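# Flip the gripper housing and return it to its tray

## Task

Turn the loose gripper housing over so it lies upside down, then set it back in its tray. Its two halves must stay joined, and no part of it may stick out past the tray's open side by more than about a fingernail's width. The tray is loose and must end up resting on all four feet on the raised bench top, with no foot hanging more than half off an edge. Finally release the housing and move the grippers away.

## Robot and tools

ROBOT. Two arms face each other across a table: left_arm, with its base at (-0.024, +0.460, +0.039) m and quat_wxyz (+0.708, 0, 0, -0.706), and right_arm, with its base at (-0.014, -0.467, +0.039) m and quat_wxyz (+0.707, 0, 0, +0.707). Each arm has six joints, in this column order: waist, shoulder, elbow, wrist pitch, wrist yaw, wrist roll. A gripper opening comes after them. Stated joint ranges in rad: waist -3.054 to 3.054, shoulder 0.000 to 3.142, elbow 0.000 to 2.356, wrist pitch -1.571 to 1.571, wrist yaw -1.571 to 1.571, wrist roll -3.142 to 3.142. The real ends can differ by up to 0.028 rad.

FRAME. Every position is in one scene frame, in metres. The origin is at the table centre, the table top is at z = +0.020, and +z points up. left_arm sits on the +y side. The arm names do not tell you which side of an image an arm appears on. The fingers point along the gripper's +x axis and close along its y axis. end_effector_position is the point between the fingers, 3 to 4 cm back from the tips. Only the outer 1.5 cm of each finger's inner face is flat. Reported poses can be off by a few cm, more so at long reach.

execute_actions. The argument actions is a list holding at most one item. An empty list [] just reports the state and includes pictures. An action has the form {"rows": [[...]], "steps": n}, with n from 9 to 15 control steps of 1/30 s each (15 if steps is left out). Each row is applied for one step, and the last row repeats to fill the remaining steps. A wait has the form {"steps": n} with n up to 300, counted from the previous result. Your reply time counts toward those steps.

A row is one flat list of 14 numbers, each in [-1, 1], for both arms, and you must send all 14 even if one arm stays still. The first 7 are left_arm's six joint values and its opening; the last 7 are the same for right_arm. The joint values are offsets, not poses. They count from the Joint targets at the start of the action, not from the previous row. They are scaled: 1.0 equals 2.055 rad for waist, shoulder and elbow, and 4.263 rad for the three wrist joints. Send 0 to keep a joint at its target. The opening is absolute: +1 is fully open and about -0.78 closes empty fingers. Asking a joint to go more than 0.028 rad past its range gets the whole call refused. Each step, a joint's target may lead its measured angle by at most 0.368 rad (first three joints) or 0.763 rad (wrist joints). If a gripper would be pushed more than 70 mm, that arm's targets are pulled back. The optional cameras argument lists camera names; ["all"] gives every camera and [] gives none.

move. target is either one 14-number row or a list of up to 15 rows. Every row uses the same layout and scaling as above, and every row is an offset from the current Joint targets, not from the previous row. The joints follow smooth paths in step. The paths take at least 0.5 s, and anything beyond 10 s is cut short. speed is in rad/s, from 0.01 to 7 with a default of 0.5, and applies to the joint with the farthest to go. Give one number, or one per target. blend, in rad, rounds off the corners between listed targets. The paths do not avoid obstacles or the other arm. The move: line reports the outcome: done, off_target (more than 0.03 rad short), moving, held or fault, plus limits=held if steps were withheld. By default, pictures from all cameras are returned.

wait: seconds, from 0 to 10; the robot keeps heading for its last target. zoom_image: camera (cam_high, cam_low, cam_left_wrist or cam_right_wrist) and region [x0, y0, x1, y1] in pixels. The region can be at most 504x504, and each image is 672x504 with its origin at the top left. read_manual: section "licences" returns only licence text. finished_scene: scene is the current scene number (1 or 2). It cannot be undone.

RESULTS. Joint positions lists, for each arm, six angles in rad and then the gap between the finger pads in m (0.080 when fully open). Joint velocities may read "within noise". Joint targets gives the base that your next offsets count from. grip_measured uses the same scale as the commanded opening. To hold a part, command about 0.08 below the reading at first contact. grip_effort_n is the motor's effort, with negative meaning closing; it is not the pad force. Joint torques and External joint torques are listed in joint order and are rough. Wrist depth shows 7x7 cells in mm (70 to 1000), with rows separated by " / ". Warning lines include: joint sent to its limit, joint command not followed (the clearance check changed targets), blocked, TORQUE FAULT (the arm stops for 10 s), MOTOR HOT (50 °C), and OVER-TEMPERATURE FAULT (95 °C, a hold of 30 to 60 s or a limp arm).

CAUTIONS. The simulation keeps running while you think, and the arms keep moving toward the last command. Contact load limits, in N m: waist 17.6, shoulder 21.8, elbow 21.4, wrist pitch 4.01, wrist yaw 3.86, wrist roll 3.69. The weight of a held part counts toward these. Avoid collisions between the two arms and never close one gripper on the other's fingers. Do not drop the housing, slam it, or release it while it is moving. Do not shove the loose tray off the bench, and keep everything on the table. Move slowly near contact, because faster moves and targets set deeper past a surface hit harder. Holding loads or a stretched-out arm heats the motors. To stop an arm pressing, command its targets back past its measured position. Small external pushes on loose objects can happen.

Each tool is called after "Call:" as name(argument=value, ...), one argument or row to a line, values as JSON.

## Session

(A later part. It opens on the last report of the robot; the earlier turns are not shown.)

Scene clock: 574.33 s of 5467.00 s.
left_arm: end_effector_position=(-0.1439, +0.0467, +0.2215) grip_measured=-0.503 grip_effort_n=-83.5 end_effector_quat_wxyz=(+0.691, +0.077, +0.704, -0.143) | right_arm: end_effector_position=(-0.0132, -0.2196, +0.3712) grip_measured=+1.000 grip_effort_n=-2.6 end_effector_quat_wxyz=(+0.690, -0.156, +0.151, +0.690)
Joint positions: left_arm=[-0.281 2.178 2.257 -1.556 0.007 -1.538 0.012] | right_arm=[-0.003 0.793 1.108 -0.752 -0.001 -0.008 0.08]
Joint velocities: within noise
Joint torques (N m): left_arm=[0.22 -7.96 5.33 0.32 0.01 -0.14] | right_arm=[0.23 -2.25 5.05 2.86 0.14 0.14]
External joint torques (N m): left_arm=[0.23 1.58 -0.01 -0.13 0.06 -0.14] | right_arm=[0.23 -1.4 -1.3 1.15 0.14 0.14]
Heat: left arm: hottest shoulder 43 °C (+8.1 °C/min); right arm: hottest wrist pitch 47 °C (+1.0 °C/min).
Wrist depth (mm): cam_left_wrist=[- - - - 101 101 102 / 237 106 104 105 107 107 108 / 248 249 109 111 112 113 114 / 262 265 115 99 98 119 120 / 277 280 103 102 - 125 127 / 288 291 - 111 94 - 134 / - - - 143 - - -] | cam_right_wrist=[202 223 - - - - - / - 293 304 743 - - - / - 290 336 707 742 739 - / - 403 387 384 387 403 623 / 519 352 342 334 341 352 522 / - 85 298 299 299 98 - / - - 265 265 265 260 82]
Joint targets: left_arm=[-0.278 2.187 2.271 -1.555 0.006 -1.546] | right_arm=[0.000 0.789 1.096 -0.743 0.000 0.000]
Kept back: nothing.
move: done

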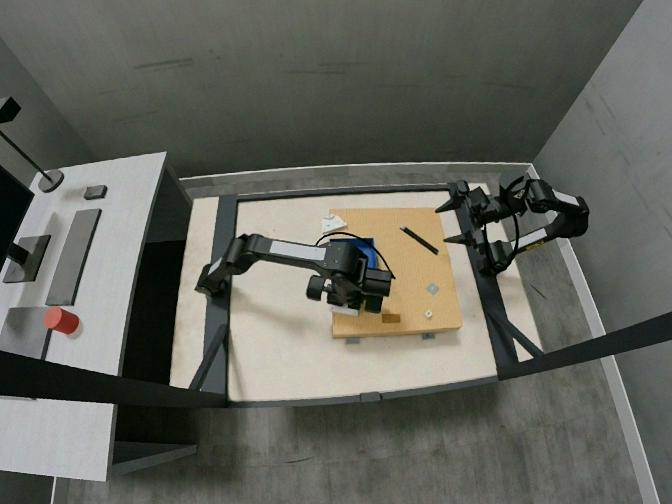

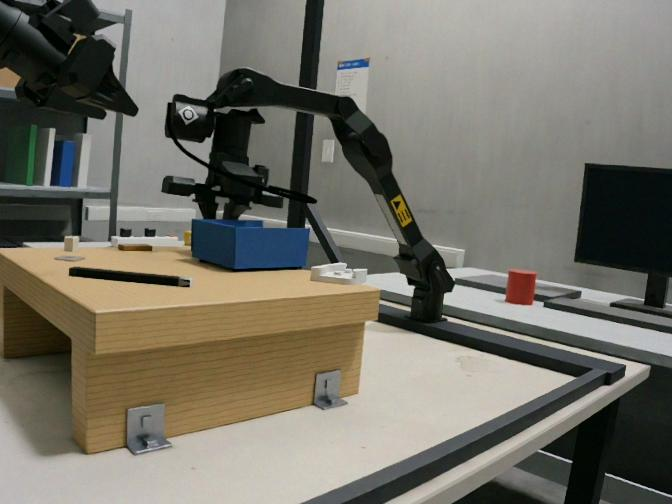

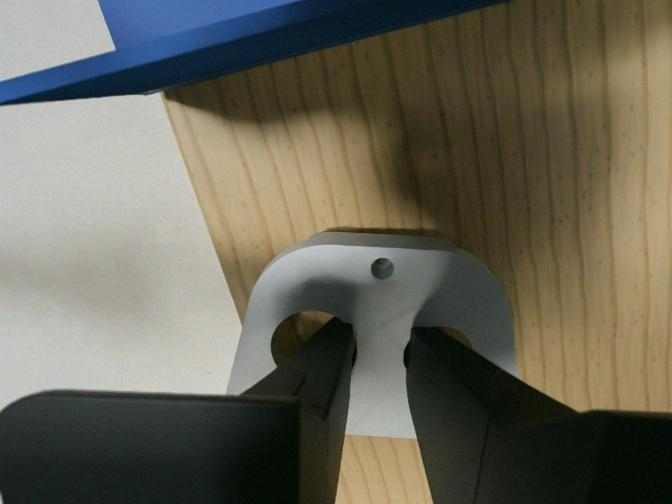

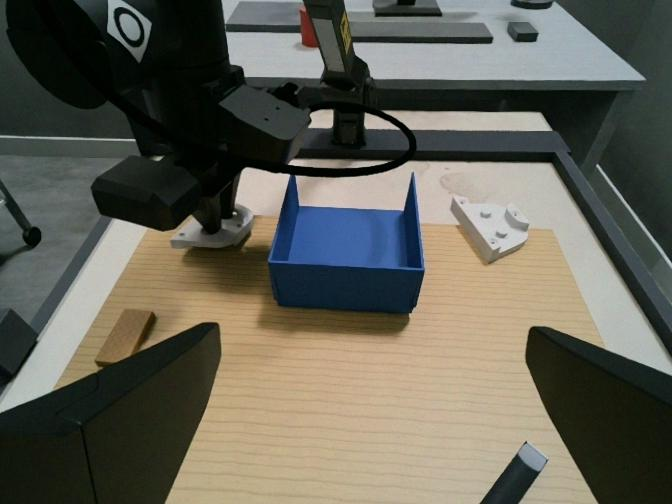

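Call:
move(
  target=[0, 0.0057, 0, 0, 0, 0, -0.53, 0, 0, 0, 0, 0, 0, 1],
  speed=0.05,
  cameras=["cam_right_wrist", "cam_left_wrist", "cam_low"],
)

Call:
zoom_image(
  camera="cam_right_wrist",
  region=[150, 190, 270, 270],
)

Scene clock: 576.00 s of 5467.00 s.
left_arm: end_effector_position=(-0.1442, +0.0459, +0.2174) grip_measured=-0.503 grip_effort_n=-83.5 end_effector_quat_wxyz=(+0.692, +0.080, +0.704, -0.139) | right_arm: end_effector_position=(-0.0132, -0.2196, +0.3712) grip_measured=+1.000 grip_effort_n=-2.6 end_effector_quat_wxyz=(+0.690, -0.156, +0.151, +0.690)
Joint positions: left_arm=[-0.281 2.188 2.258 -1.556 0.007 -1.538 0.012] | right_arm=[-0.003 0.793 1.108 -0.752 -0.001 -0.008 0.08]
Joint velocities: within noise
Joint torques (N m): left_arm=[0.24 -7.72 5.34 0.31 0.02 -0.14] | right_arm=[0.23 -2.25 5.05 2.86 0.14 0.14]
External joint torques (N m): left_arm=[0.15 1.78 0.07 -0.1 0.07 -0.14] | right_arm=[0.23 -1.34 -1.38 1.11 0.14 0.14]
Heat: left arm: hottest shoulder 43 °C (+8.0 °C/min); right arm: hottest wrist pitch 47 °C (+1.0 °C/min).
Wrist depth (mm): cam_left_wrist=[- - - 98 97 96 99 / 236 101 100 101 - 103 104 / 246 247 105 106 108 108 109 / 260 260 111 99 98 114 115 / 274 277 104 102 - 120 122 / 286 286 - 111 94 127 129 / - - - - - - -] | cam_right_wrist=[202 225 - - - - - / - 293 306 745 - - - / - 291 316 706 739 740 - / - 388 390 381 391 401 628 / 515 351 343 333 340 355 518 / - 85 297 297 300 97 - / - - 264 264 265 259 82]
Joint targets: left_arm=[-0.278 2.199 2.271 -1.555 0.006 -1.546] | right_arm=[0.000 0.789 1.096 -0.743 0.000 0.000]
Kept back: nothing.
move: done
Images, in order (width x height): cam_low 672x504, cam_left_wrist 672x504, cam_right_wrist 672x504.

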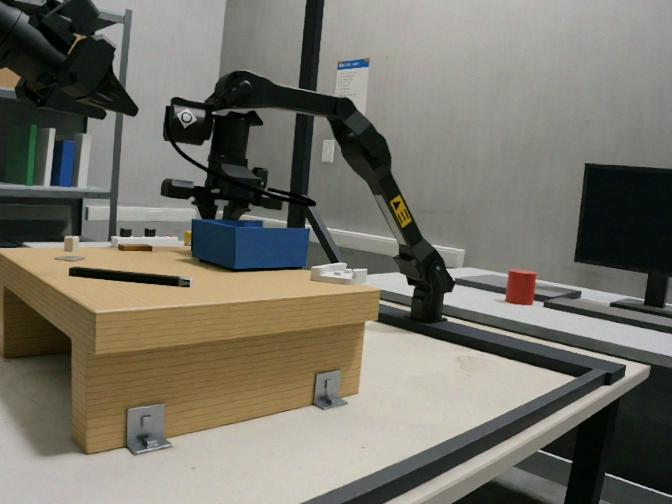

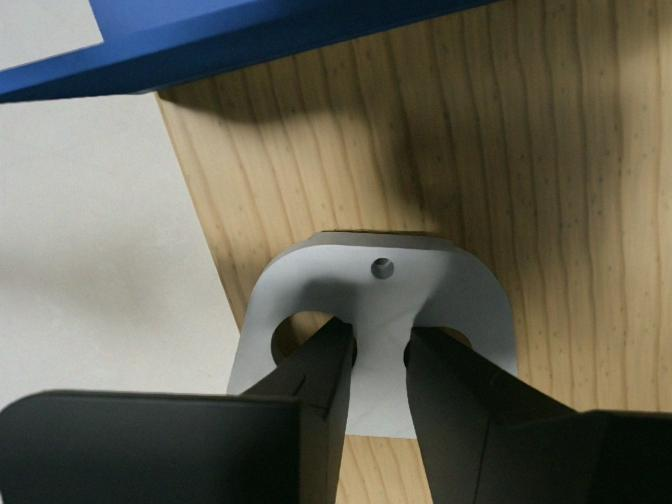

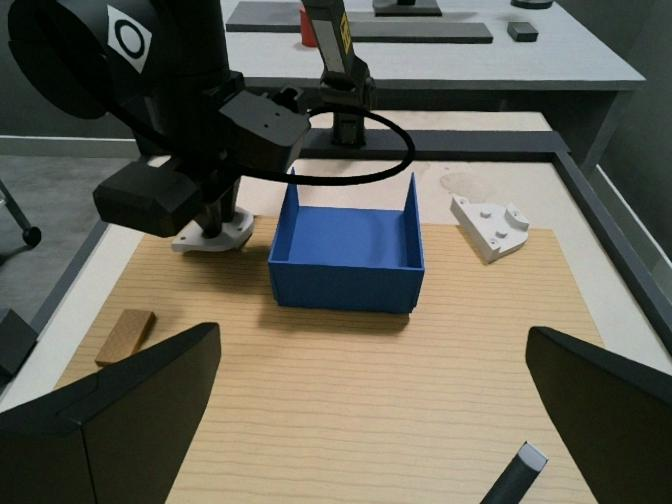

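Scaled by 4.200 from the camera's 672x504 image, which has a finer 960x720 frame.

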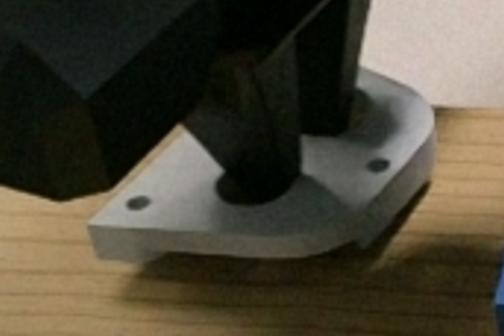

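Call:
move(
  target=[0, 0.0044, 0, 0, 0, 0, -0.53, 0, 0, 0, 0, 0, 0, 1],
  speed=0.05,
  cameras=["cam_right_wrist", "cam_left_wrist", "cam_low"],
)

Call:
zoom_image(
  camera="cam_right_wrist",
  region=[150, 190, 270, 270],
)

Scene clock: 577.97 s of 5467.00 s.
left_arm: end_effector_position=(-0.1444, +0.0452, +0.2150) grip_measured=-0.506 grip_effort_n=-83.5 end_effector_quat_wxyz=(+0.692, +0.082, +0.704, -0.137) | right_arm: end_effector_position=(-0.0132, -0.2196, +0.3712) grip_measured=+1.000 grip_effort_n=-2.6 end_effector_quat_wxyz=(+0.690, -0.156, +0.151, +0.690)
Joint positions: left_arm=[-0.281 2.195 2.259 -1.556 0.007 -1.538 0.012] | right_arm=[-0.003 0.793 1.108 -0.752 -0.001 -0.008 0.08]
Joint velocities: within noise
Joint torques (N m): left_arm=[0.23 -7.61 5.19 0.33 0.01 -0.13] | right_arm=[0.22 -2.26 5.04 2.86 0.14 0.14]
External joint torques (N m): left_arm=[0.25 2.04 -0.15 -0.09 0.05 -0.14] | right_arm=[0.22 -1.35 -1.38 1.12 0.14 0.14]
Heat: left arm: hottest shoulder 43 °C (+7.0 °C/min); right arm: hottest wrist pitch 47 °C (+1.0 °C/min).
Wrist depth (mm): cam_left_wrist=[- - - 95 95 95 97 / 234 99 98 99 99 100 101 / 244 245 103 104 105 105 106 / 256 259 108 99 100 111 112 / 271 274 102 101 - 117 119 / 285 283 - 111 94 - 125 / - - - 134 - - -] | cam_right_wrist=[201 226 - - - - - / 233 286 308 750 - - - / - 295 310 707 738 731 - / - 387 387 383 388 403 624 / 519 352 343 334 342 352 523 / - 85 298 298 299 97 - / - - 265 264 265 259 82]
Joint targets: left_arm=[-0.278 2.208 2.270 -1.555 0.006 -1.546] | right_arm=[0.000 0.789 1.096 -0.743 0.000 0.000]
Kept back: nothing.
move: done
Images, in order (width x height): cam_low 672x504, cam_left_wrist 672x504, cam_right_wrist 672x504.

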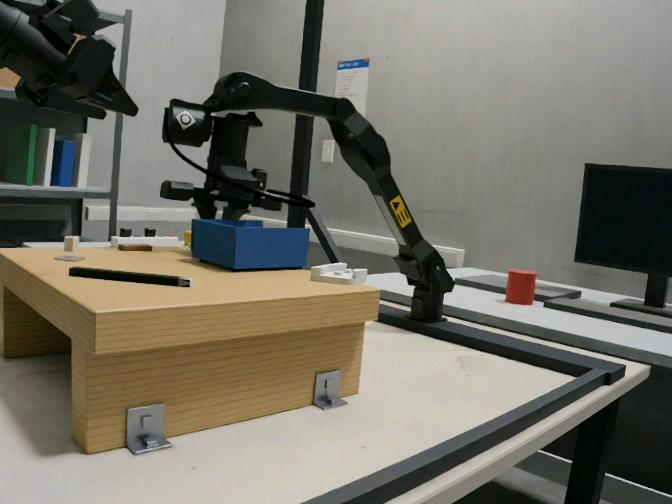

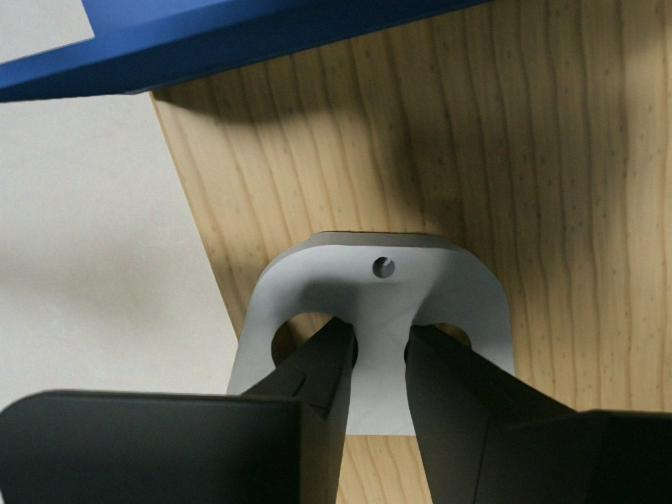

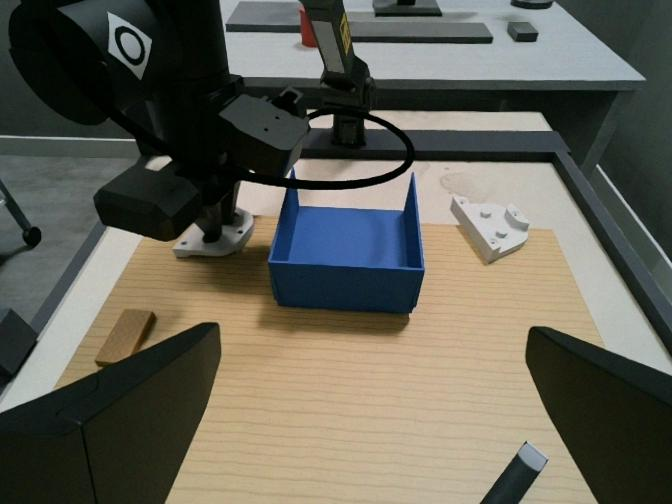

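Scaled by 4.200 from the camera's 672x504 image, which has a finer 960x720 frame.

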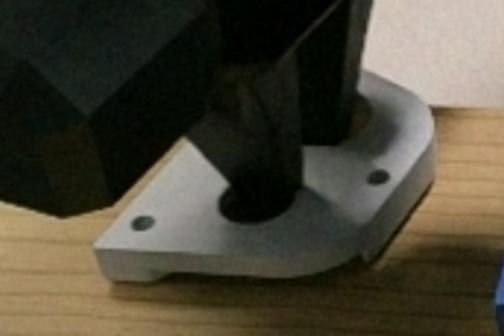

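Call:
move(
  target=[0, 0.0034, 0, 0, 0, 0, -0.46, 0, 0, 0, 0, 0, 0, 1],
  speed=0.05,
  cameras=["cam_right_wrist", "cam_left_wrist"],
)

Call:
zoom_image(
  camera="cam_right_wrist",
  region=[150, 190, 270, 270],
)

Scene clock: 579.60 s of 5467.00 s.
left_arm: end_effector_position=(-0.1446, +0.0452, +0.2141) grip_measured=-0.460 grip_effort_n=-6.7 end_effector_quat_wxyz=(+0.692, +0.083, +0.704, -0.136) | right_arm: end_effector_position=(-0.0132, -0.2196, +0.3712) grip_measured=+1.000 grip_effort_n=-3.0 end_effector_quat_wxyz=(+0.690, -0.156, +0.151, +0.690)
Joint positions: left_arm=[-0.281 2.198 2.261 -1.557 0.009 -1.538 0.014] | right_arm=[-0.003 0.793 1.108 -0.752 -0.001 -0.008 0.08]
Joint velocities: within noise
Joint torques (N m): left_arm=[0.22 -7.14 5.02 0.38 0 -0.14] | right_arm=[0.22 -2.26 5.04 2.86 0.14 0.14]
External joint torques (N m): left_arm=[0.26 2.48 -0.31 -0.04 0.04 -0.14] | right_arm=[0.22 -1.41 -1.32 1.14 0.14 0.14]
Heat: left arm: hottest shoulder 43 °C (+7.0 °C/min); right arm: hottest wrist pitch 47 °C (+1.0 °C/min).
Wrist depth (mm): cam_left_wrist=[- - - 95 95 95 97 / 234 99 98 98 99 100 101 / 244 242 103 104 105 105 106 / 259 259 108 99 100 111 112 / 271 274 102 101 - 117 119 / 285 285 - - 96 - 125 / - - - 134 - - -] | cam_right_wrist=[201 226 - - - - - / 232 260 308 744 - - - / - 296 310 707 745 741 - / - 389 388 384 389 405 622 / 515 353 341 333 339 355 519 / - 85 299 298 298 97 - / - - 264 264 264 260 82]
Joint targets: left_arm=[-0.278 2.215 2.270 -1.555 0.006 -1.546] | right_arm=[0.000 0.789 1.096 -0.743 0.000 0.000]
Kept back: nothing.
move: done
Images, in order (width x height): cam_left_wrist 672x504, cam_right_wrist 672x504.

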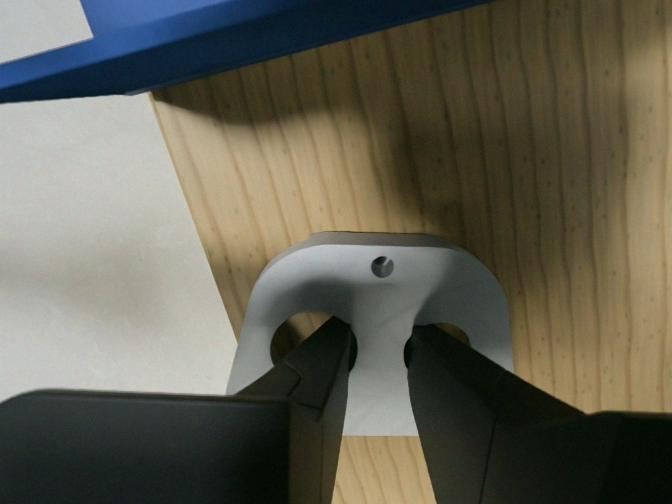

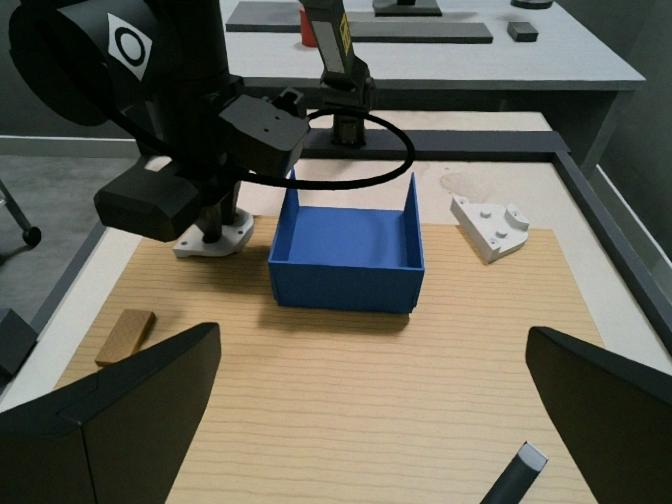

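Scaled by 4.200 from the camera's 672x504 image, which has a finer 960x720 frame.

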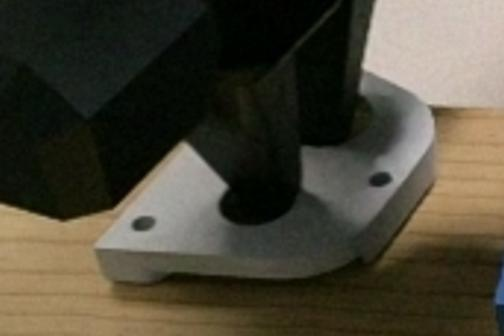

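Call:
execute_actions(
  actions=[
    {"rows": [[0,0,0,0,0,0,-0.43,0,0,0,0,0,0,1],[0,0,0,0,0,0,-0.42,0,0,0,0,0,0,1],[0,0,0,0,0,0,-0.41,0,0,0,0,0,0,1],[0,0,0,0,0,0,-0.40,0,0,0,0,0,0,1],[0,0,0,0,0,0,-0.39,0,0,0,0,0,0,1],[0,0,0,0,0,0,-0.38,0,0,0,0,0,0,1],[0,0,0,0,0,0,-0.37,0,0,0,0,0,0,1]], "steps": 15},
  ],
)

Call:
wait(
  seconds=0.4,
  cameras=["cam_right_wrist", "cam_left_wrist"],
)

Call:
zoom_image(
  camera="cam_right_wrist",
  region=[150, 190, 270, 270],
)

Call:
zoom_image(
  camera="cam_left_wrist",
  region=[220, 210, 540, 450],
)

Scene clock: 581.37 s of 5467.00 s.
left_arm: end_effector_position=(-0.1447, +0.0450, +0.2142) grip_measured=-0.406 grip_effort_n=11.4 end_effector_quat_wxyz=(+0.692, +0.083, +0.704, -0.136) end_effector_velocity=(-0.001, +0.003, -0.001) end_effector_angular_velocity=(+0.014, +0.004, +0.004) | right_arm: end_effector_position=(-0.0132, -0.2196, +0.3712) grip_measured=+1.000 grip_effort_n=-3.0 end_effector_quat_wxyz=(+0.690, -0.156, +0.151, +0.690)
Joint positions: left_arm=[-0.281 2.198 2.262 -1.557 0.009 -1.538 0.017] | right_arm=[-0.003 0.793 1.108 -0.752 -0.001 -0.008 0.08]
Joint velocities: left_arm=[-0.002 -0.002 -0.007 -0.007 0.007 -0.007 0.013] | right_arm=[within noise]
Joint torques (N m): left_arm=[0.23 -7.19 4.9 0.38 0 -0.14] | right_arm=[0.23 -2.25 5.04 2.85 0.14 0.15]
External joint torques (N m): left_arm=[0.26 2.37 -0.37 -0.03 0.03 -0.14] | right_arm=[0.24 -1.29 -1.43 1.1 0.14 0.14]
Heat: left arm: hottest shoulder 43 °C (+7.1 °C/min); right arm: hottest wrist pitch 47 °C (+1.0 °C/min).
Wrist depth (mm): cam_left_wrist=[- - - 95 95 95 97 / 235 99 98 98 99 100 101 / 243 244 103 104 105 105 106 / 257 259 108 99 100 111 112 / 273 273 102 102 - 117 119 / 285 285 - 111 98 - 125 / - - - 134 - - -] | cam_right_wrist=[201 226 - - - - - / 230 259 309 748 - - - / - 294 310 707 741 741 - / - 388 387 384 392 402 622 / 521 352 342 332 342 353 518 / - 85 298 299 299 97 - / - - 264 264 265 259 82]
Joint targets: left_arm=[-0.278 2.215 2.270 -1.555 0.006 -1.546] | right_arm=[0.000 0.789 1.096 -0.743 0.000 0.000]
Steps of this call (1-47: nothing new was sent; 48-53: this action's first 6). Readings (joint positions of left_arm | right_arm):
48: [-0.281 2.198 2.261 -1.557 0.009 -1.538] | [-0.003 0.793 1.108 -0.752 -0.001 -0.008]
49: [-0.281 2.198 2.261 -1.557 0.009 -1.538] | [-0.003 0.793 1.108 -0.752 -0.001 -0.008]
51: [-0.281 2.198 2.262 -1.557 0.009 -1.538] | [-0.003 0.793 1.108 -0.752 -0.001 -0.008]
53: the state above

Scene clock: 582.07 s of 5467.00 s.
left_arm: end_effector_position=(-0.1447, +0.0449, +0.2134) grip_measured=-0.374 grip_effort_n=12.3 end_effector_quat_wxyz=(+0.692, +0.084, +0.704, -0.136) | right_arm: end_effector_position=(-0.0132, -0.2196, +0.3712) grip_measured=+1.000 grip_effort_n=-2.6 end_effector_quat_wxyz=(+0.690, -0.156, +0.151, +0.690)
Joint positions: left_arm=[-0.281 2.2 2.262 -1.557 0.009 -1.538 0.018] | right_arm=[-0.003 0.793 1.108 -0.752 -0.001 -0.008 0.08]
Joint velocities: within noise
Joint torques (N m): left_arm=[0.23 -7.43 4.91 0.38 -0.01 -0.13] | right_arm=[0.23 -2.25 5.04 2.86 0.14 0.14]
External joint torques (N m): left_arm=[0.23 2.26 -0.42 -0.03 0.04 -0.14] | right_arm=[0.23 -1.33 -1.4 1.11 0.14 0.14]
Heat: left arm: hottest shoulder 43 °C (+7.1 °C/min); right arm: hottest wrist pitch 47 °C (+1.0 °C/min).
Wrist depth (mm): cam_left_wrist=[- - - 94 94 96 96 / 233 98 96 98 98 99 99 / 243 243 102 102 103 104 105 / 256 257 107 98 98 110 111 / 271 273 101 100 - 117 117 / 283 282 - 110 103 - 124 / - - - 130 129 - -] | cam_right_wrist=[202 227 - - - - - / 231 257 309 756 - - - / - 291 310 710 733 736 - / - 387 389 382 388 405 623 / 516 351 341 333 342 355 520 / - 85 297 298 299 98 - / - - 265 264 264 259 82]
Joint targets: left_arm=[-0.278 2.215 2.270 -1.555 0.006 -1.546] | right_arm=[0.000 0.789 1.096 -0.743 0.000 0.000]
Steps of this call (1-9: your previous action's last 9; 10-15: toward your last target; 16-21: nothing new was sent). Readings (joint positions of left_arm | right_arm):
1: [-0.281 2.199 2.262 -1.557 0.009 -1.538] | [-0.003 0.793 1.108 -0.752 -0.001 -0.008]
2: [-0.281 2.199 2.262 -1.557 0.009 -1.538] | [-0.003 0.793 1.108 -0.752 -0.001 -0.008]
4: [-0.281 2.200 2.262 -1.557 0.009 -1.538] | [-0.003 0.793 1.108 -0.752 -0.001 -0.008]
8: [-0.281 2.200 2.262 -1.557 0.009 -1.538] | [-0.003 0.793 1.108 -0.752 -0.001 -0.008]
21: the state above
All arms were judged still, so your last target was given up. Each gripper or tool keeps its last command.
Images, in order (width x height): cam_left_wrist 672x504, cam_right_wrist 672x504.

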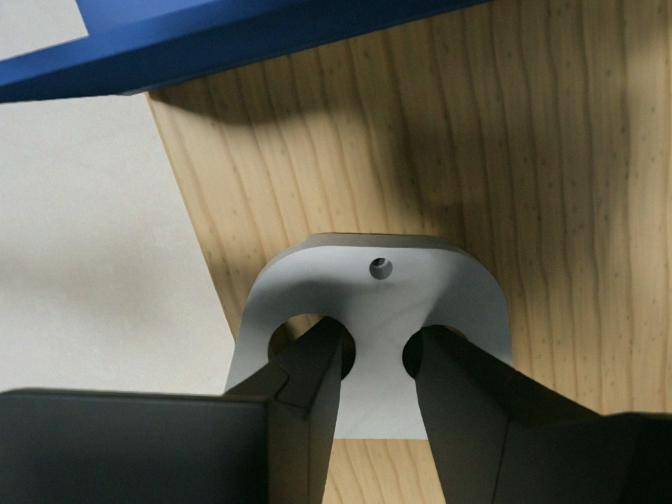

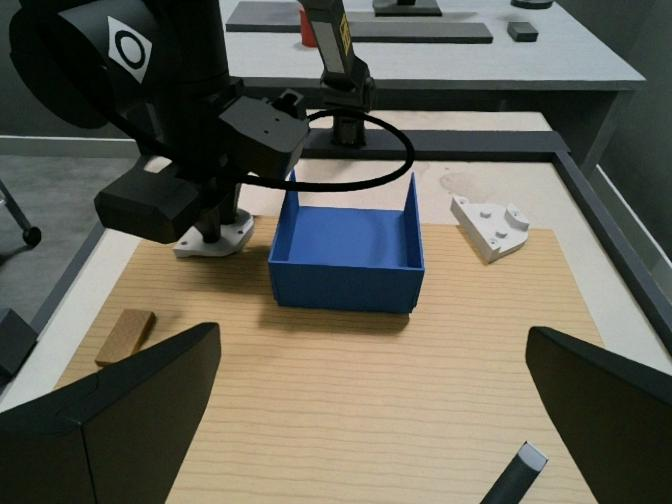

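Scaled by 4.200 from the camera's 672x504 image, which has a finer 960x720 frame.

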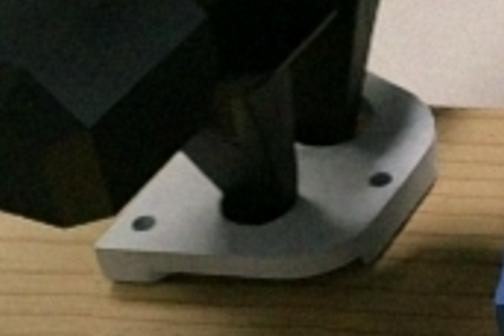

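Scaled by 1.575 from the camera's 672x504 image, which has a finer 960x720 frame.

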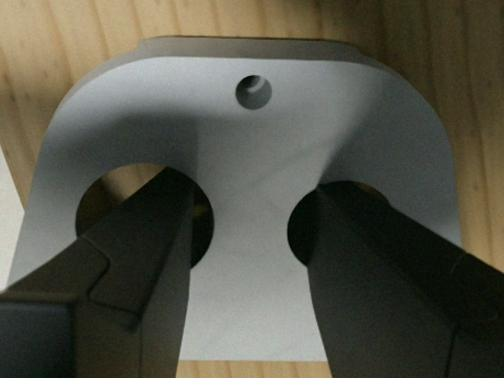

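Call:
move(
  target=[-0.0058, 0.0017, 0, 0, 0, 0, -0.37, 0, 0, 0, 0, 0, 0, 1],
  speed=0.05,
  cameras=["cam_left_wrist"],
)

Call:
zoom_image(
  camera="cam_left_wrist",
  region=[220, 210, 540, 450],
)

Scene clock: 584.10 s of 5467.00 s.
left_arm: end_effector_position=(-0.1476, +0.0455, +0.2127) grip_measured=-0.373 grip_effort_n=11.9 end_effector_quat_wxyz=(+0.691, +0.087, +0.704, -0.138) | right_arm: end_effector_position=(-0.0132, -0.2196, +0.3712) grip_measured=+1.000 grip_effort_n=-2.6 end_effector_quat_wxyz=(+0.690, -0.156, +0.151, +0.690)
Joint positions: left_arm=[-0.288 2.202 2.262 -1.557 0.009 -1.538 0.018] | right_arm=[-0.003 0.793 1.108 -0.752 -0.001 -0.008 0.08]
Joint velocities: within noise
Joint torques (N m): left_arm=[-0.2 -7.24 4.89 0.38 -0.01 -0.13] | right_arm=[0.23 -2.26 5.04 2.86 0.14 0.14]
External joint torques (N m): left_arm=[-0.24 2.3 -0.36 -0.03 0.04 -0.13] | right_arm=[0.24 -1.38 -1.32 1.15 0.14 0.14]
Heat: left arm: hottest shoulder 43 °C (+7.1 °C/min); right arm: hottest wrist pitch 47 °C (+1.0 °C/min).
Wrist depth (mm): cam_left_wrist=[- - - 94 93 95 95 / 233 96 96 97 98 98 99 / 243 242 101 102 104 103 104 / 257 257 107 98 98 109 110 / 272 274 101 100 - 116 117 / 283 283 - 109 103 - 123 / - - - 132 131 - -] | cam_right_wrist=[201 227 - - - - - / 229 241 308 745 - - - / - 289 317 709 739 735 - / - 387 386 383 388 399 628 / 514 352 341 334 339 352 517 / - 85 298 299 298 97 - / - - 264 265 265 259 82]
Joint targets: left_arm=[-0.290 2.218 2.271 -1.555 0.006 -1.546] | right_arm=[0.000 0.789 1.096 -0.743 0.000 0.000]
Kept back: nothing.
move: done
Images, in order (width x height): cam_left_wrist 672x504.

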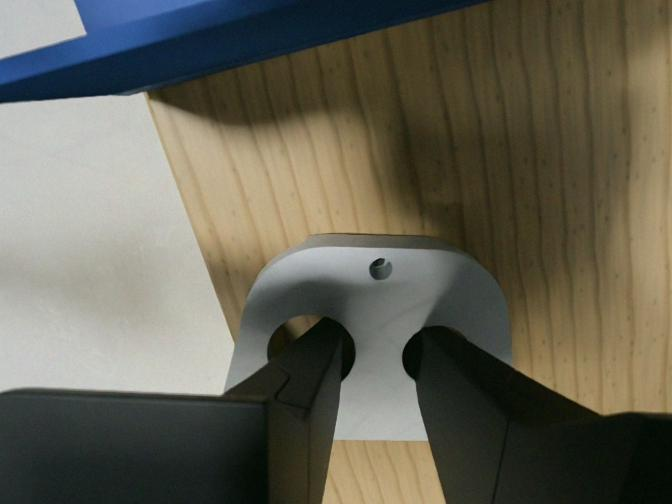

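Scaled by 1.575 from the camera's 672x504 image, which has a finer 960x720 frame.

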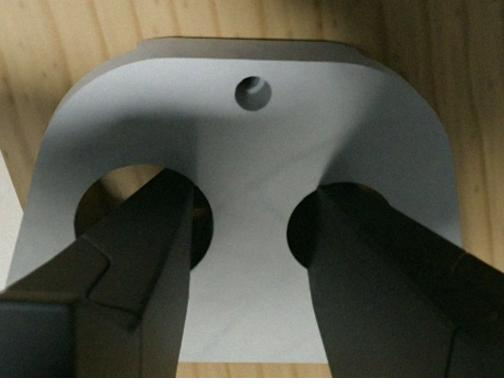

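Call:
move(
  target=[-0.0029, 0, 0, 0, 0, 0, -0.37, 0, 0, 0, 0, 0, 0, 1],
  speed=0.05,
  cameras=["cam_left_wrist"],
)

Call:
zoom_image(
  camera="cam_left_wrist",
  region=[220, 210, 540, 450],
)

Scene clock: 585.27 s of 5467.00 s.
left_arm: end_effector_position=(-0.1482, +0.0457, +0.2127) grip_measured=-0.373 grip_effort_n=11.9 end_effector_quat_wxyz=(+0.693, +0.087, +0.702, -0.139) | right_arm: end_effector_position=(-0.0132, -0.2196, +0.3712) grip_measured=+1.000 grip_effort_n=-2.6 end_effector_quat_wxyz=(+0.690, -0.156, +0.151, +0.690)
Joint positions: left_arm=[-0.291 2.202 2.262 -1.557 0.004 -1.538 0.018] | right_arm=[-0.003 0.793 1.108 -0.752 -0.001 -0.008 0.08]
Joint velocities: within noise
Joint torques (N m): left_arm=[-0.44 -7.25 4.89 0.38 -0.01 -0.13] | right_arm=[0.22 -2.25 5.04 2.86 0.14 0.14]
External joint torques (N m): left_arm=[-0.43 2.36 -0.41 -0.03 0.04 -0.13] | right_arm=[0.21 -1.39 -1.29 1.15 0.14 0.14]
Heat: left arm: hottest shoulder 43 °C (+7.1 °C/min); right arm: hottest wrist pitch 47 °C (+1.0 °C/min).
Wrist depth (mm): cam_left_wrist=[- - - 94 93 95 95 / 232 97 96 97 98 99 99 / 241 240 101 102 104 104 104 / 256 257 107 98 98 110 111 / 268 273 101 100 - 116 117 / 284 282 - 109 102 - 123 / - - - 132 130 - -] | cam_right_wrist=[201 228 - - - - - / 231 243 310 756 - - - / - 293 318 712 737 734 - / - 386 388 385 388 402 620 / 517 352 344 331 340 353 520 / - 85 298 298 299 97 - / - - 265 265 266 259 82]
Joint targets: left_arm=[-0.296 2.218 2.271 -1.555 0.006 -1.546] | right_arm=[0.000 0.789 1.096 -0.743 0.000 0.000]
Kept back: nothing.
move: done
Images, in order (width x height): cam_left_wrist 672x504.

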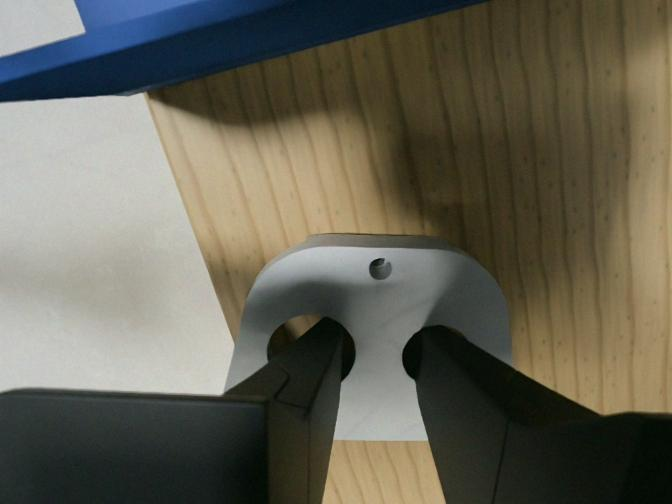

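Scaled by 1.575 from the camera's 672x504 image, which has a finer 960x720 frame.

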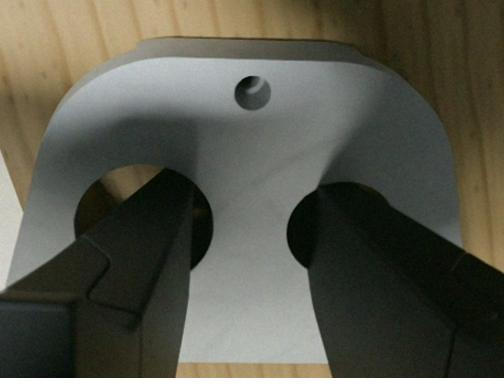

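Call:
execute_actions(
  actions=[
    {"rows": [[0,0,0,0,0,0,-0.40,0,0,0,0,0,0,1],[0,0,0,0,0,0,-0.41,0,0,0,0,0,0,1],[0,0,0,0,0,0,-0.42,0,0,0,0,0,0,1],[0,0,0,0,0,0,-0.43,0,0,0,0,0,0,1],[0,0,0,0,0,0,-0.44,0,0,0,0,0,0,1],[0,0,0,0,0,0,-0.45,0,0,0,0,0,0,1],[0,0,0,0,0,0,-0.46,0,0,0,0,0,0,1],[0,0,0,0,0,0,-0.47,0,0,0,0,0,0,1],[0,0,0,0,0,0,-0.48,0,0,0,0,0,0,1],[0,0,0,0,0,0,-0.49,0,0,0,0,0,0,1],[0,0,0,0,0,0,-0.50,0,0,0,0,0,0,1],[0,0,0,0,0,0,-0.51,0,0,0,0,0,0,1],[0,0,0,0,0,0,-0.52,0,0,0,0,0,0,1],[0,0,0,0,0,0,-0.53,0,0,0,0,0,0,1]], "steps": 15},
  ],
)

Call:
wait(
  seconds=0.5,
  cameras=["cam_left_wrist"],
)

Call:
zoom_image(
  camera="cam_left_wrist",
  region=[220, 210, 540, 450],
)

Scene clock: 587.00 s of 5467.00 s.
left_arm: end_effector_position=(-0.1482, +0.0457, +0.2127) grip_measured=-0.420 grip_effort_n=-37.9 end_effector_quat_wxyz=(+0.693, +0.087, +0.702, -0.139) end_effector_velocity=(+0.001, +0.002, +0.000) end_effector_angular_velocity=(+0.005, -0.010, -0.009) | right_arm: end_effector_position=(-0.0132, -0.2196, +0.3712) grip_measured=+1.000 grip_effort_n=-2.6 end_effector_quat_wxyz=(+0.690, -0.156, +0.151, +0.690)
Joint positions: left_arm=[-0.291 2.202 2.262 -1.557 0.004 -1.538 0.016] | right_arm=[-0.003 0.793 1.108 -0.752 -0.001 -0.008 0.08]
Joint velocities: left_arm=[-0.002 -0.002 -0.002 -0.007 -0.007 0.007 -0.012] | right_arm=[within noise]
Joint torques (N m): left_arm=[-0.43 -7.28 4.88 0.37 0 -0.14] | right_arm=[0.23 -2.27 5.04 2.86 0.14 0.15]
External joint torques (N m): left_arm=[-0.44 2.22 -0.36 -0.04 0.05 -0.14] | right_arm=[0.23 -1.4 -1.36 1.13 0.14 0.14]
Heat: left arm: hottest shoulder 43 °C (+7.0 °C/min); right arm: hottest wrist pitch 47 °C (+1.0 °C/min).
Wrist depth (mm): cam_left_wrist=[- - - 94 93 96 96 / 233 96 96 97 98 99 99 / 242 242 102 102 103 104 104 / 256 258 107 97 98 110 111 / 271 273 101 100 - 116 117 / 283 284 - - 99 - 123 / - - - 132 131 - -] | cam_right_wrist=[201 229 - - - - - / 231 242 309 752 - - - / - 294 318 740 733 739 - / - 386 386 384 389 403 627 / 519 351 340 332 342 352 517 / - 85 299 300 298 97 - / - - 265 264 265 260 82]
Joint targets: left_arm=[-0.296 2.218 2.271 -1.555 0.006 -1.546] | right_arm=[0.000 0.789 1.096 -0.743 0.000 0.000]
Steps of this call (1-46: nothing new was sent; 47-52: this action's first 6). Readings (joint positions of left_arm | right_arm):
47: [-0.291 2.202 2.262 -1.557 0.004 -1.538] | [-0.003 0.793 1.108 -0.752 -0.001 -0.008]
48: [-0.291 2.202 2.262 -1.557 0.004 -1.538] | [-0.003 0.793 1.108 -0.752 -0.001 -0.008]
50: [-0.291 2.202 2.262 -1.557 0.004 -1.538] | [-0.003 0.793 1.108 -0.752 -0.001 -0.008]
52: the state above

Scene clock: 587.80 s of 5467.00 s.
left_arm: end_effector_position=(-0.1489, +0.0458, +0.2128) grip_measured=-0.498 grip_effort_n=-83.5 end_effector_quat_wxyz=(+0.691, +0.088, +0.704, -0.139) | right_arm: end_effector_position=(-0.0132, -0.2196, +0.3712) grip_measured=+1.000 grip_effort_n=-2.6 end_effector_quat_wxyz=(+0.690, -0.156, +0.151, +0.690)
Joint positions: left_arm=[-0.291 2.202 2.263 -1.557 0.009 -1.538 0.013] | right_arm=[-0.003 0.793 1.108 -0.752 -0.001 -0.008 0.08]
Joint velocities: within noise
Joint torques (N m): left_arm=[-0.43 -7.24 4.85 0.39 0 -0.13] | right_arm=[0.22 -2.26 5.03 2.86 0.14 0.14]
External joint torques (N m): left_arm=[-0.43 2.41 -0.48 -0.03 0.04 -0.14] | right_arm=[0.22 -1.43 -1.32 1.13 0.14 0.14]
Heat: left arm: hottest shoulder 43 °C (+7.0 °C/min); right arm: hottest wrist pitch 47 °C (+1.0 °C/min).
Wrist depth (mm): cam_left_wrist=[- - - 94 94 95 95 / 232 97 96 98 98 99 99 / 242 243 102 103 104 104 105 / 256 257 107 98 99 110 111 / 272 274 101 101 - 117 117 / 283 286 - - 94 - 124 / - - - 133 - - -] | cam_right_wrist=[201 228 - - - - - / 232 258 312 749 - - - / - 294 315 737 737 739 - / - 388 388 382 388 402 624 / 518 351 341 333 341 354 520 / - 85 298 299 298 98 - / - - 265 265 265 259 82]
Joint targets: left_arm=[-0.296 2.218 2.270 -1.555 0.006 -1.546] | right_arm=[0.000 0.789 1.096 -0.743 0.000 0.000]
Steps of this call (1-9: your previous action's last 9; 10-15: toward your last target; 16-24: nothing new was sent). Readings (joint positions of left_arm | right_arm):
1: [-0.291 2.202 2.262 -1.557 0.004 -1.538] | [-0.003 0.793 1.108 -0.752 -0.001 -0.008]
2: [-0.291 2.202 2.262 -1.557 0.006 -1.538] | [-0.003 0.793 1.108 -0.752 -0.001 -0.008]
4: [-0.291 2.202 2.262 -1.557 0.007 -1.538] | [-0.003 0.793 1.108 -0.752 -0.001 -0.008]
8: [-0.291 2.202 2.262 -1.557 0.007 -1.538] | [-0.003 0.793 1.108 -0.752 -0.001 -0.008]
24: the state above
All arms were judged still, so your last target was given up. Each gripper or tool keeps its last command.
Images, in order (width x height): cam_left_wrist 672x504.

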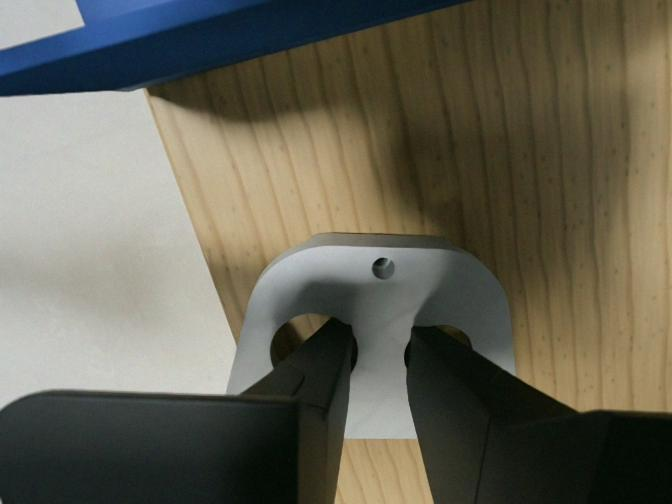

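Scaled by 1.575 from the camera's 672x504 image, which has a finer 960x720 frame.

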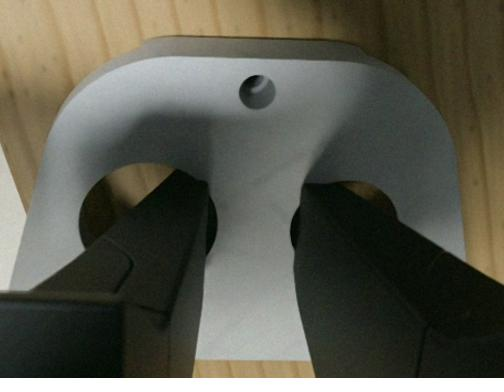

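Call:
move(
  target=[
    [0, -0.0302, 0, 0, 0, 0, -0.53, 0, 0, 0, 0, 0, 0, 1],
    [0, -0.2603, -0.2968, 0.0242, 0, 0, -0.53, 0, 0, 0, 0, 0, 0, 1],
  ],
  speed=[0.1, 0.3],
)

Scene clock: 593.63 s of 5467.00 s.
left_arm: end_effector_position=(-0.1172, +0.1560, +0.2399) grip_measured=-0.498 grip_effort_n=-83.5 end_effector_quat_wxyz=(+0.690, +0.085, +0.704, -0.143) | right_arm: end_effector_position=(-0.0132, -0.2196, +0.3712) grip_measured=+1.000 grip_effort_n=-2.6 end_effector_quat_wxyz=(+0.690, -0.156, +0.151, +0.690)
Joint positions: left_arm=[-0.294 1.697 1.668 -1.458 0.009 -1.538 0.013] | right_arm=[-0.003 0.793 1.108 -0.752 -0.001 -0.008 0.08]
Joint velocities: within noise
Joint torques (N m): left_arm=[-0.19 -7.46 3.43 0.66 0 -0.13] | right_arm=[0.23 -2.26 5.04 2.86 0.14 0.14]
External joint torques (N m): left_arm=[-0.18 -1.14 -1.98 0.25 0.04 -0.14] | right_arm=[0.2 -1.39 -1.31 1.14 0.15 0.14]
Heat: left arm: hottest shoulder 44 °C (+6.0 °C/min); right arm: hottest wrist pitch 47 °C (+1.0 °C/min).
Wrist depth (mm): cam_left_wrist=[246 247 250 251 254 141 113 / 259 261 264 264 266 153 131 / 274 274 275 278 283 168 138 / 286 290 288 98 99 186 146 / 304 305 101 - - 188 156 / 315 318 - - 94 - 165 / - - - - - - -] | cam_right_wrist=[- 676 370 385 - - - / - 797 402 801 - - - / - 740 737 744 739 733 - / - 415 401 385 389 402 626 / 517 352 343 334 338 353 522 / - 85 298 299 298 97 - / - - 264 265 265 260 82]
Joint targets: left_arm=[-0.296 1.683 1.660 -1.452 0.006 -1.546] | right_arm=[0.000 0.789 1.096 -0.743 0.000 0.000]
Kept back: nothing.
move: done

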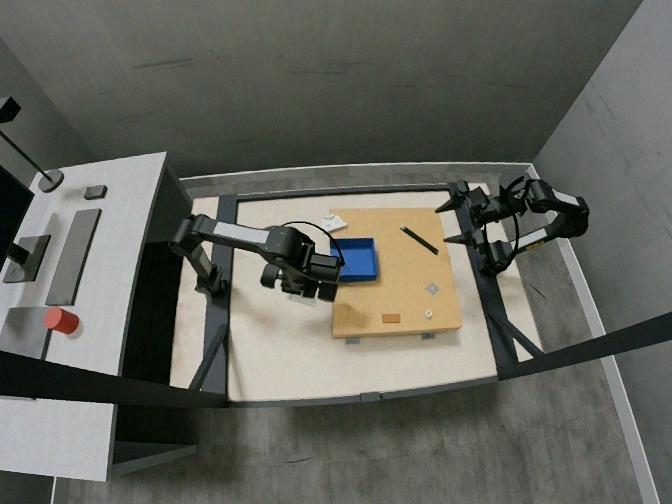

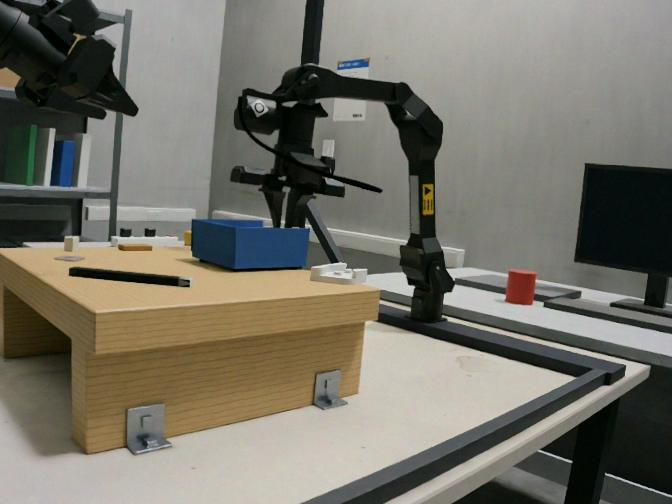

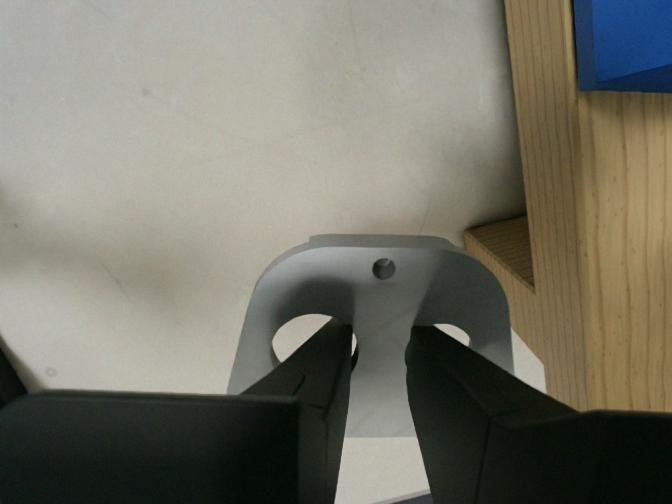

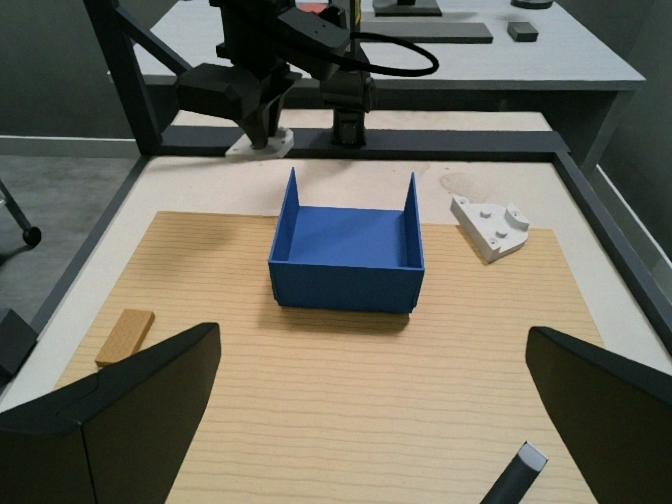

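Call:
move(
  target=[0.3046, 0, 0, 0, 0, 0, -0.53, 0, 0, 0, 0, 0, 0, 1],
  speed=0.45,
)

Call:
zoom_image(
  camera="cam_high",
  region=[290, 190, 390, 290],
)

Scene clock: 595.80 s of 5467.00 s.
left_arm: end_effector_position=(+0.0785, +0.1592, +0.2399) grip_measured=-0.498 grip_effort_n=-83.5 end_effector_quat_wxyz=(-0.700, +0.136, -0.697, -0.076) | right_arm: end_effector_position=(-0.0132, -0.2196, +0.3712) grip_measured=+1.000 grip_effort_n=-2.6 end_effector_quat_wxyz=(+0.690, -0.156, +0.151, +0.690)
Joint positions: left_arm=[0.332 1.697 1.668 -1.458 0.01 -1.539 0.013] | right_arm=[-0.003 0.793 1.108 -0.752 -0.001 -0.008 0.08]
Joint velocities: within noise
Joint torques (N m): left_arm=[-0.15 -7.49 3.42 0.65 -0.06 -0.12] | right_arm=[0.23 -2.26 5.03 2.86 0.13 0.14]
External joint torques (N m): left_arm=[-0.13 -1.02 -2.11 0.21 -0.02 -0.12] | right_arm=[0.23 -1.35 -1.41 1.11 0.13 0.14]
Heat: left arm: hottest shoulder 44 °C (+5.0 °C/min); right arm: hottest wrist pitch 47 °C (+1.0 °C/min).
Wrist depth (mm): cam_left_wrist=[246 248 249 252 253 256 258 / 258 260 262 266 267 269 266 / 271 274 276 279 283 236 167 / 286 289 286 98 99 297 137 / 305 307 101 - - 143 141 / 318 320 - - 94 168 163 / - - - - - - -] | cam_right_wrist=[- 674 - - 402 400 - / - - 884 801 455 810 - / - 727 740 743 713 740 - / - 415 400 383 388 404 625 / 523 353 342 334 340 354 521 / - 85 299 298 299 97 - / - - 264 263 265 261 82]
Joint targets: left_arm=[0.330 1.683 1.660 -1.452 0.006 -1.546] | right_arm=[0.000 0.789 1.096 -0.743 0.000 0.000]
Kept back: nothing.
move: done

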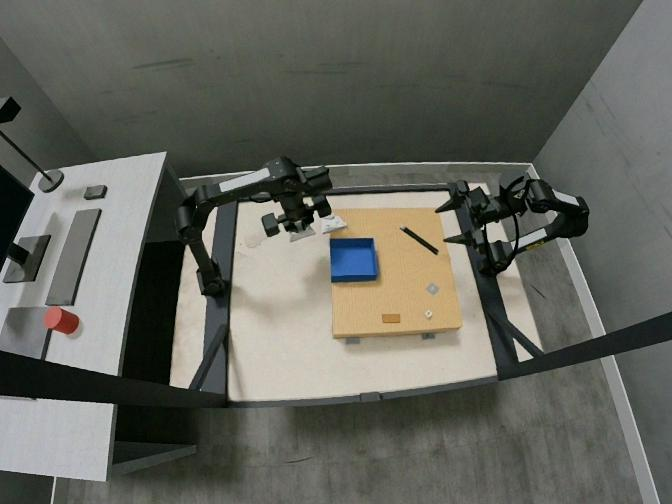

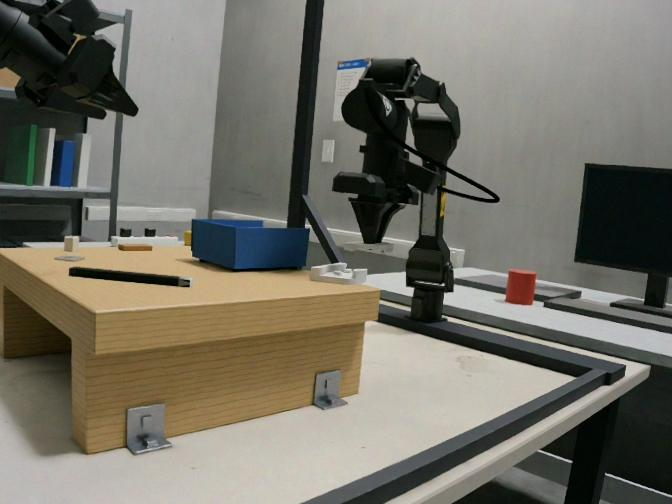

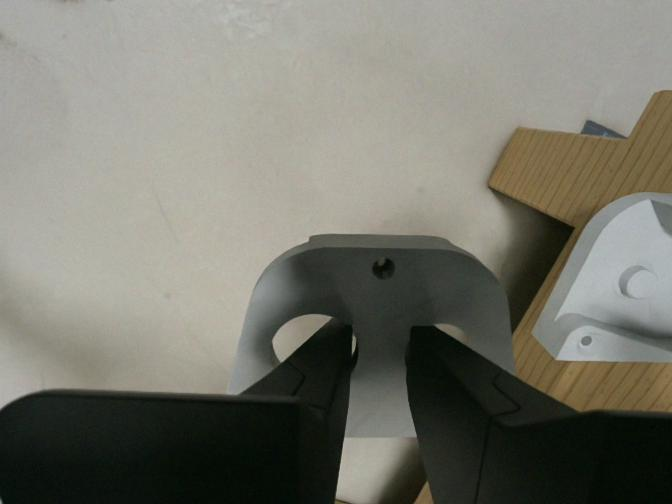

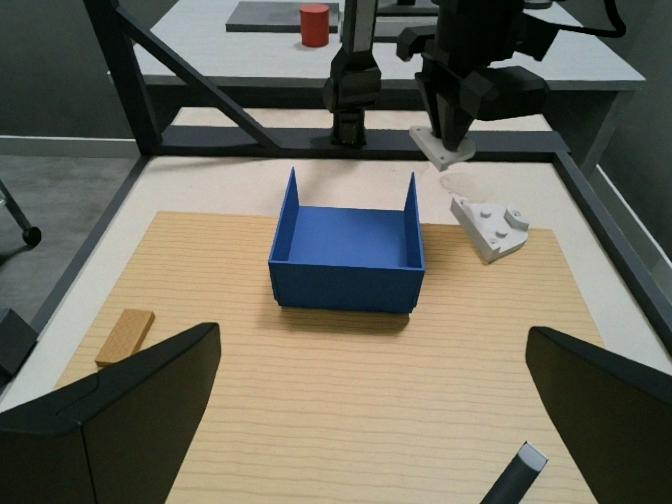

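Scaled by 5.040 from the camera's 672x504 image, which has a finer 960x720 frame.

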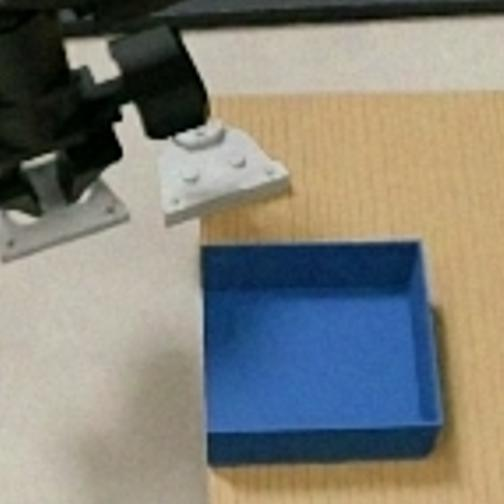

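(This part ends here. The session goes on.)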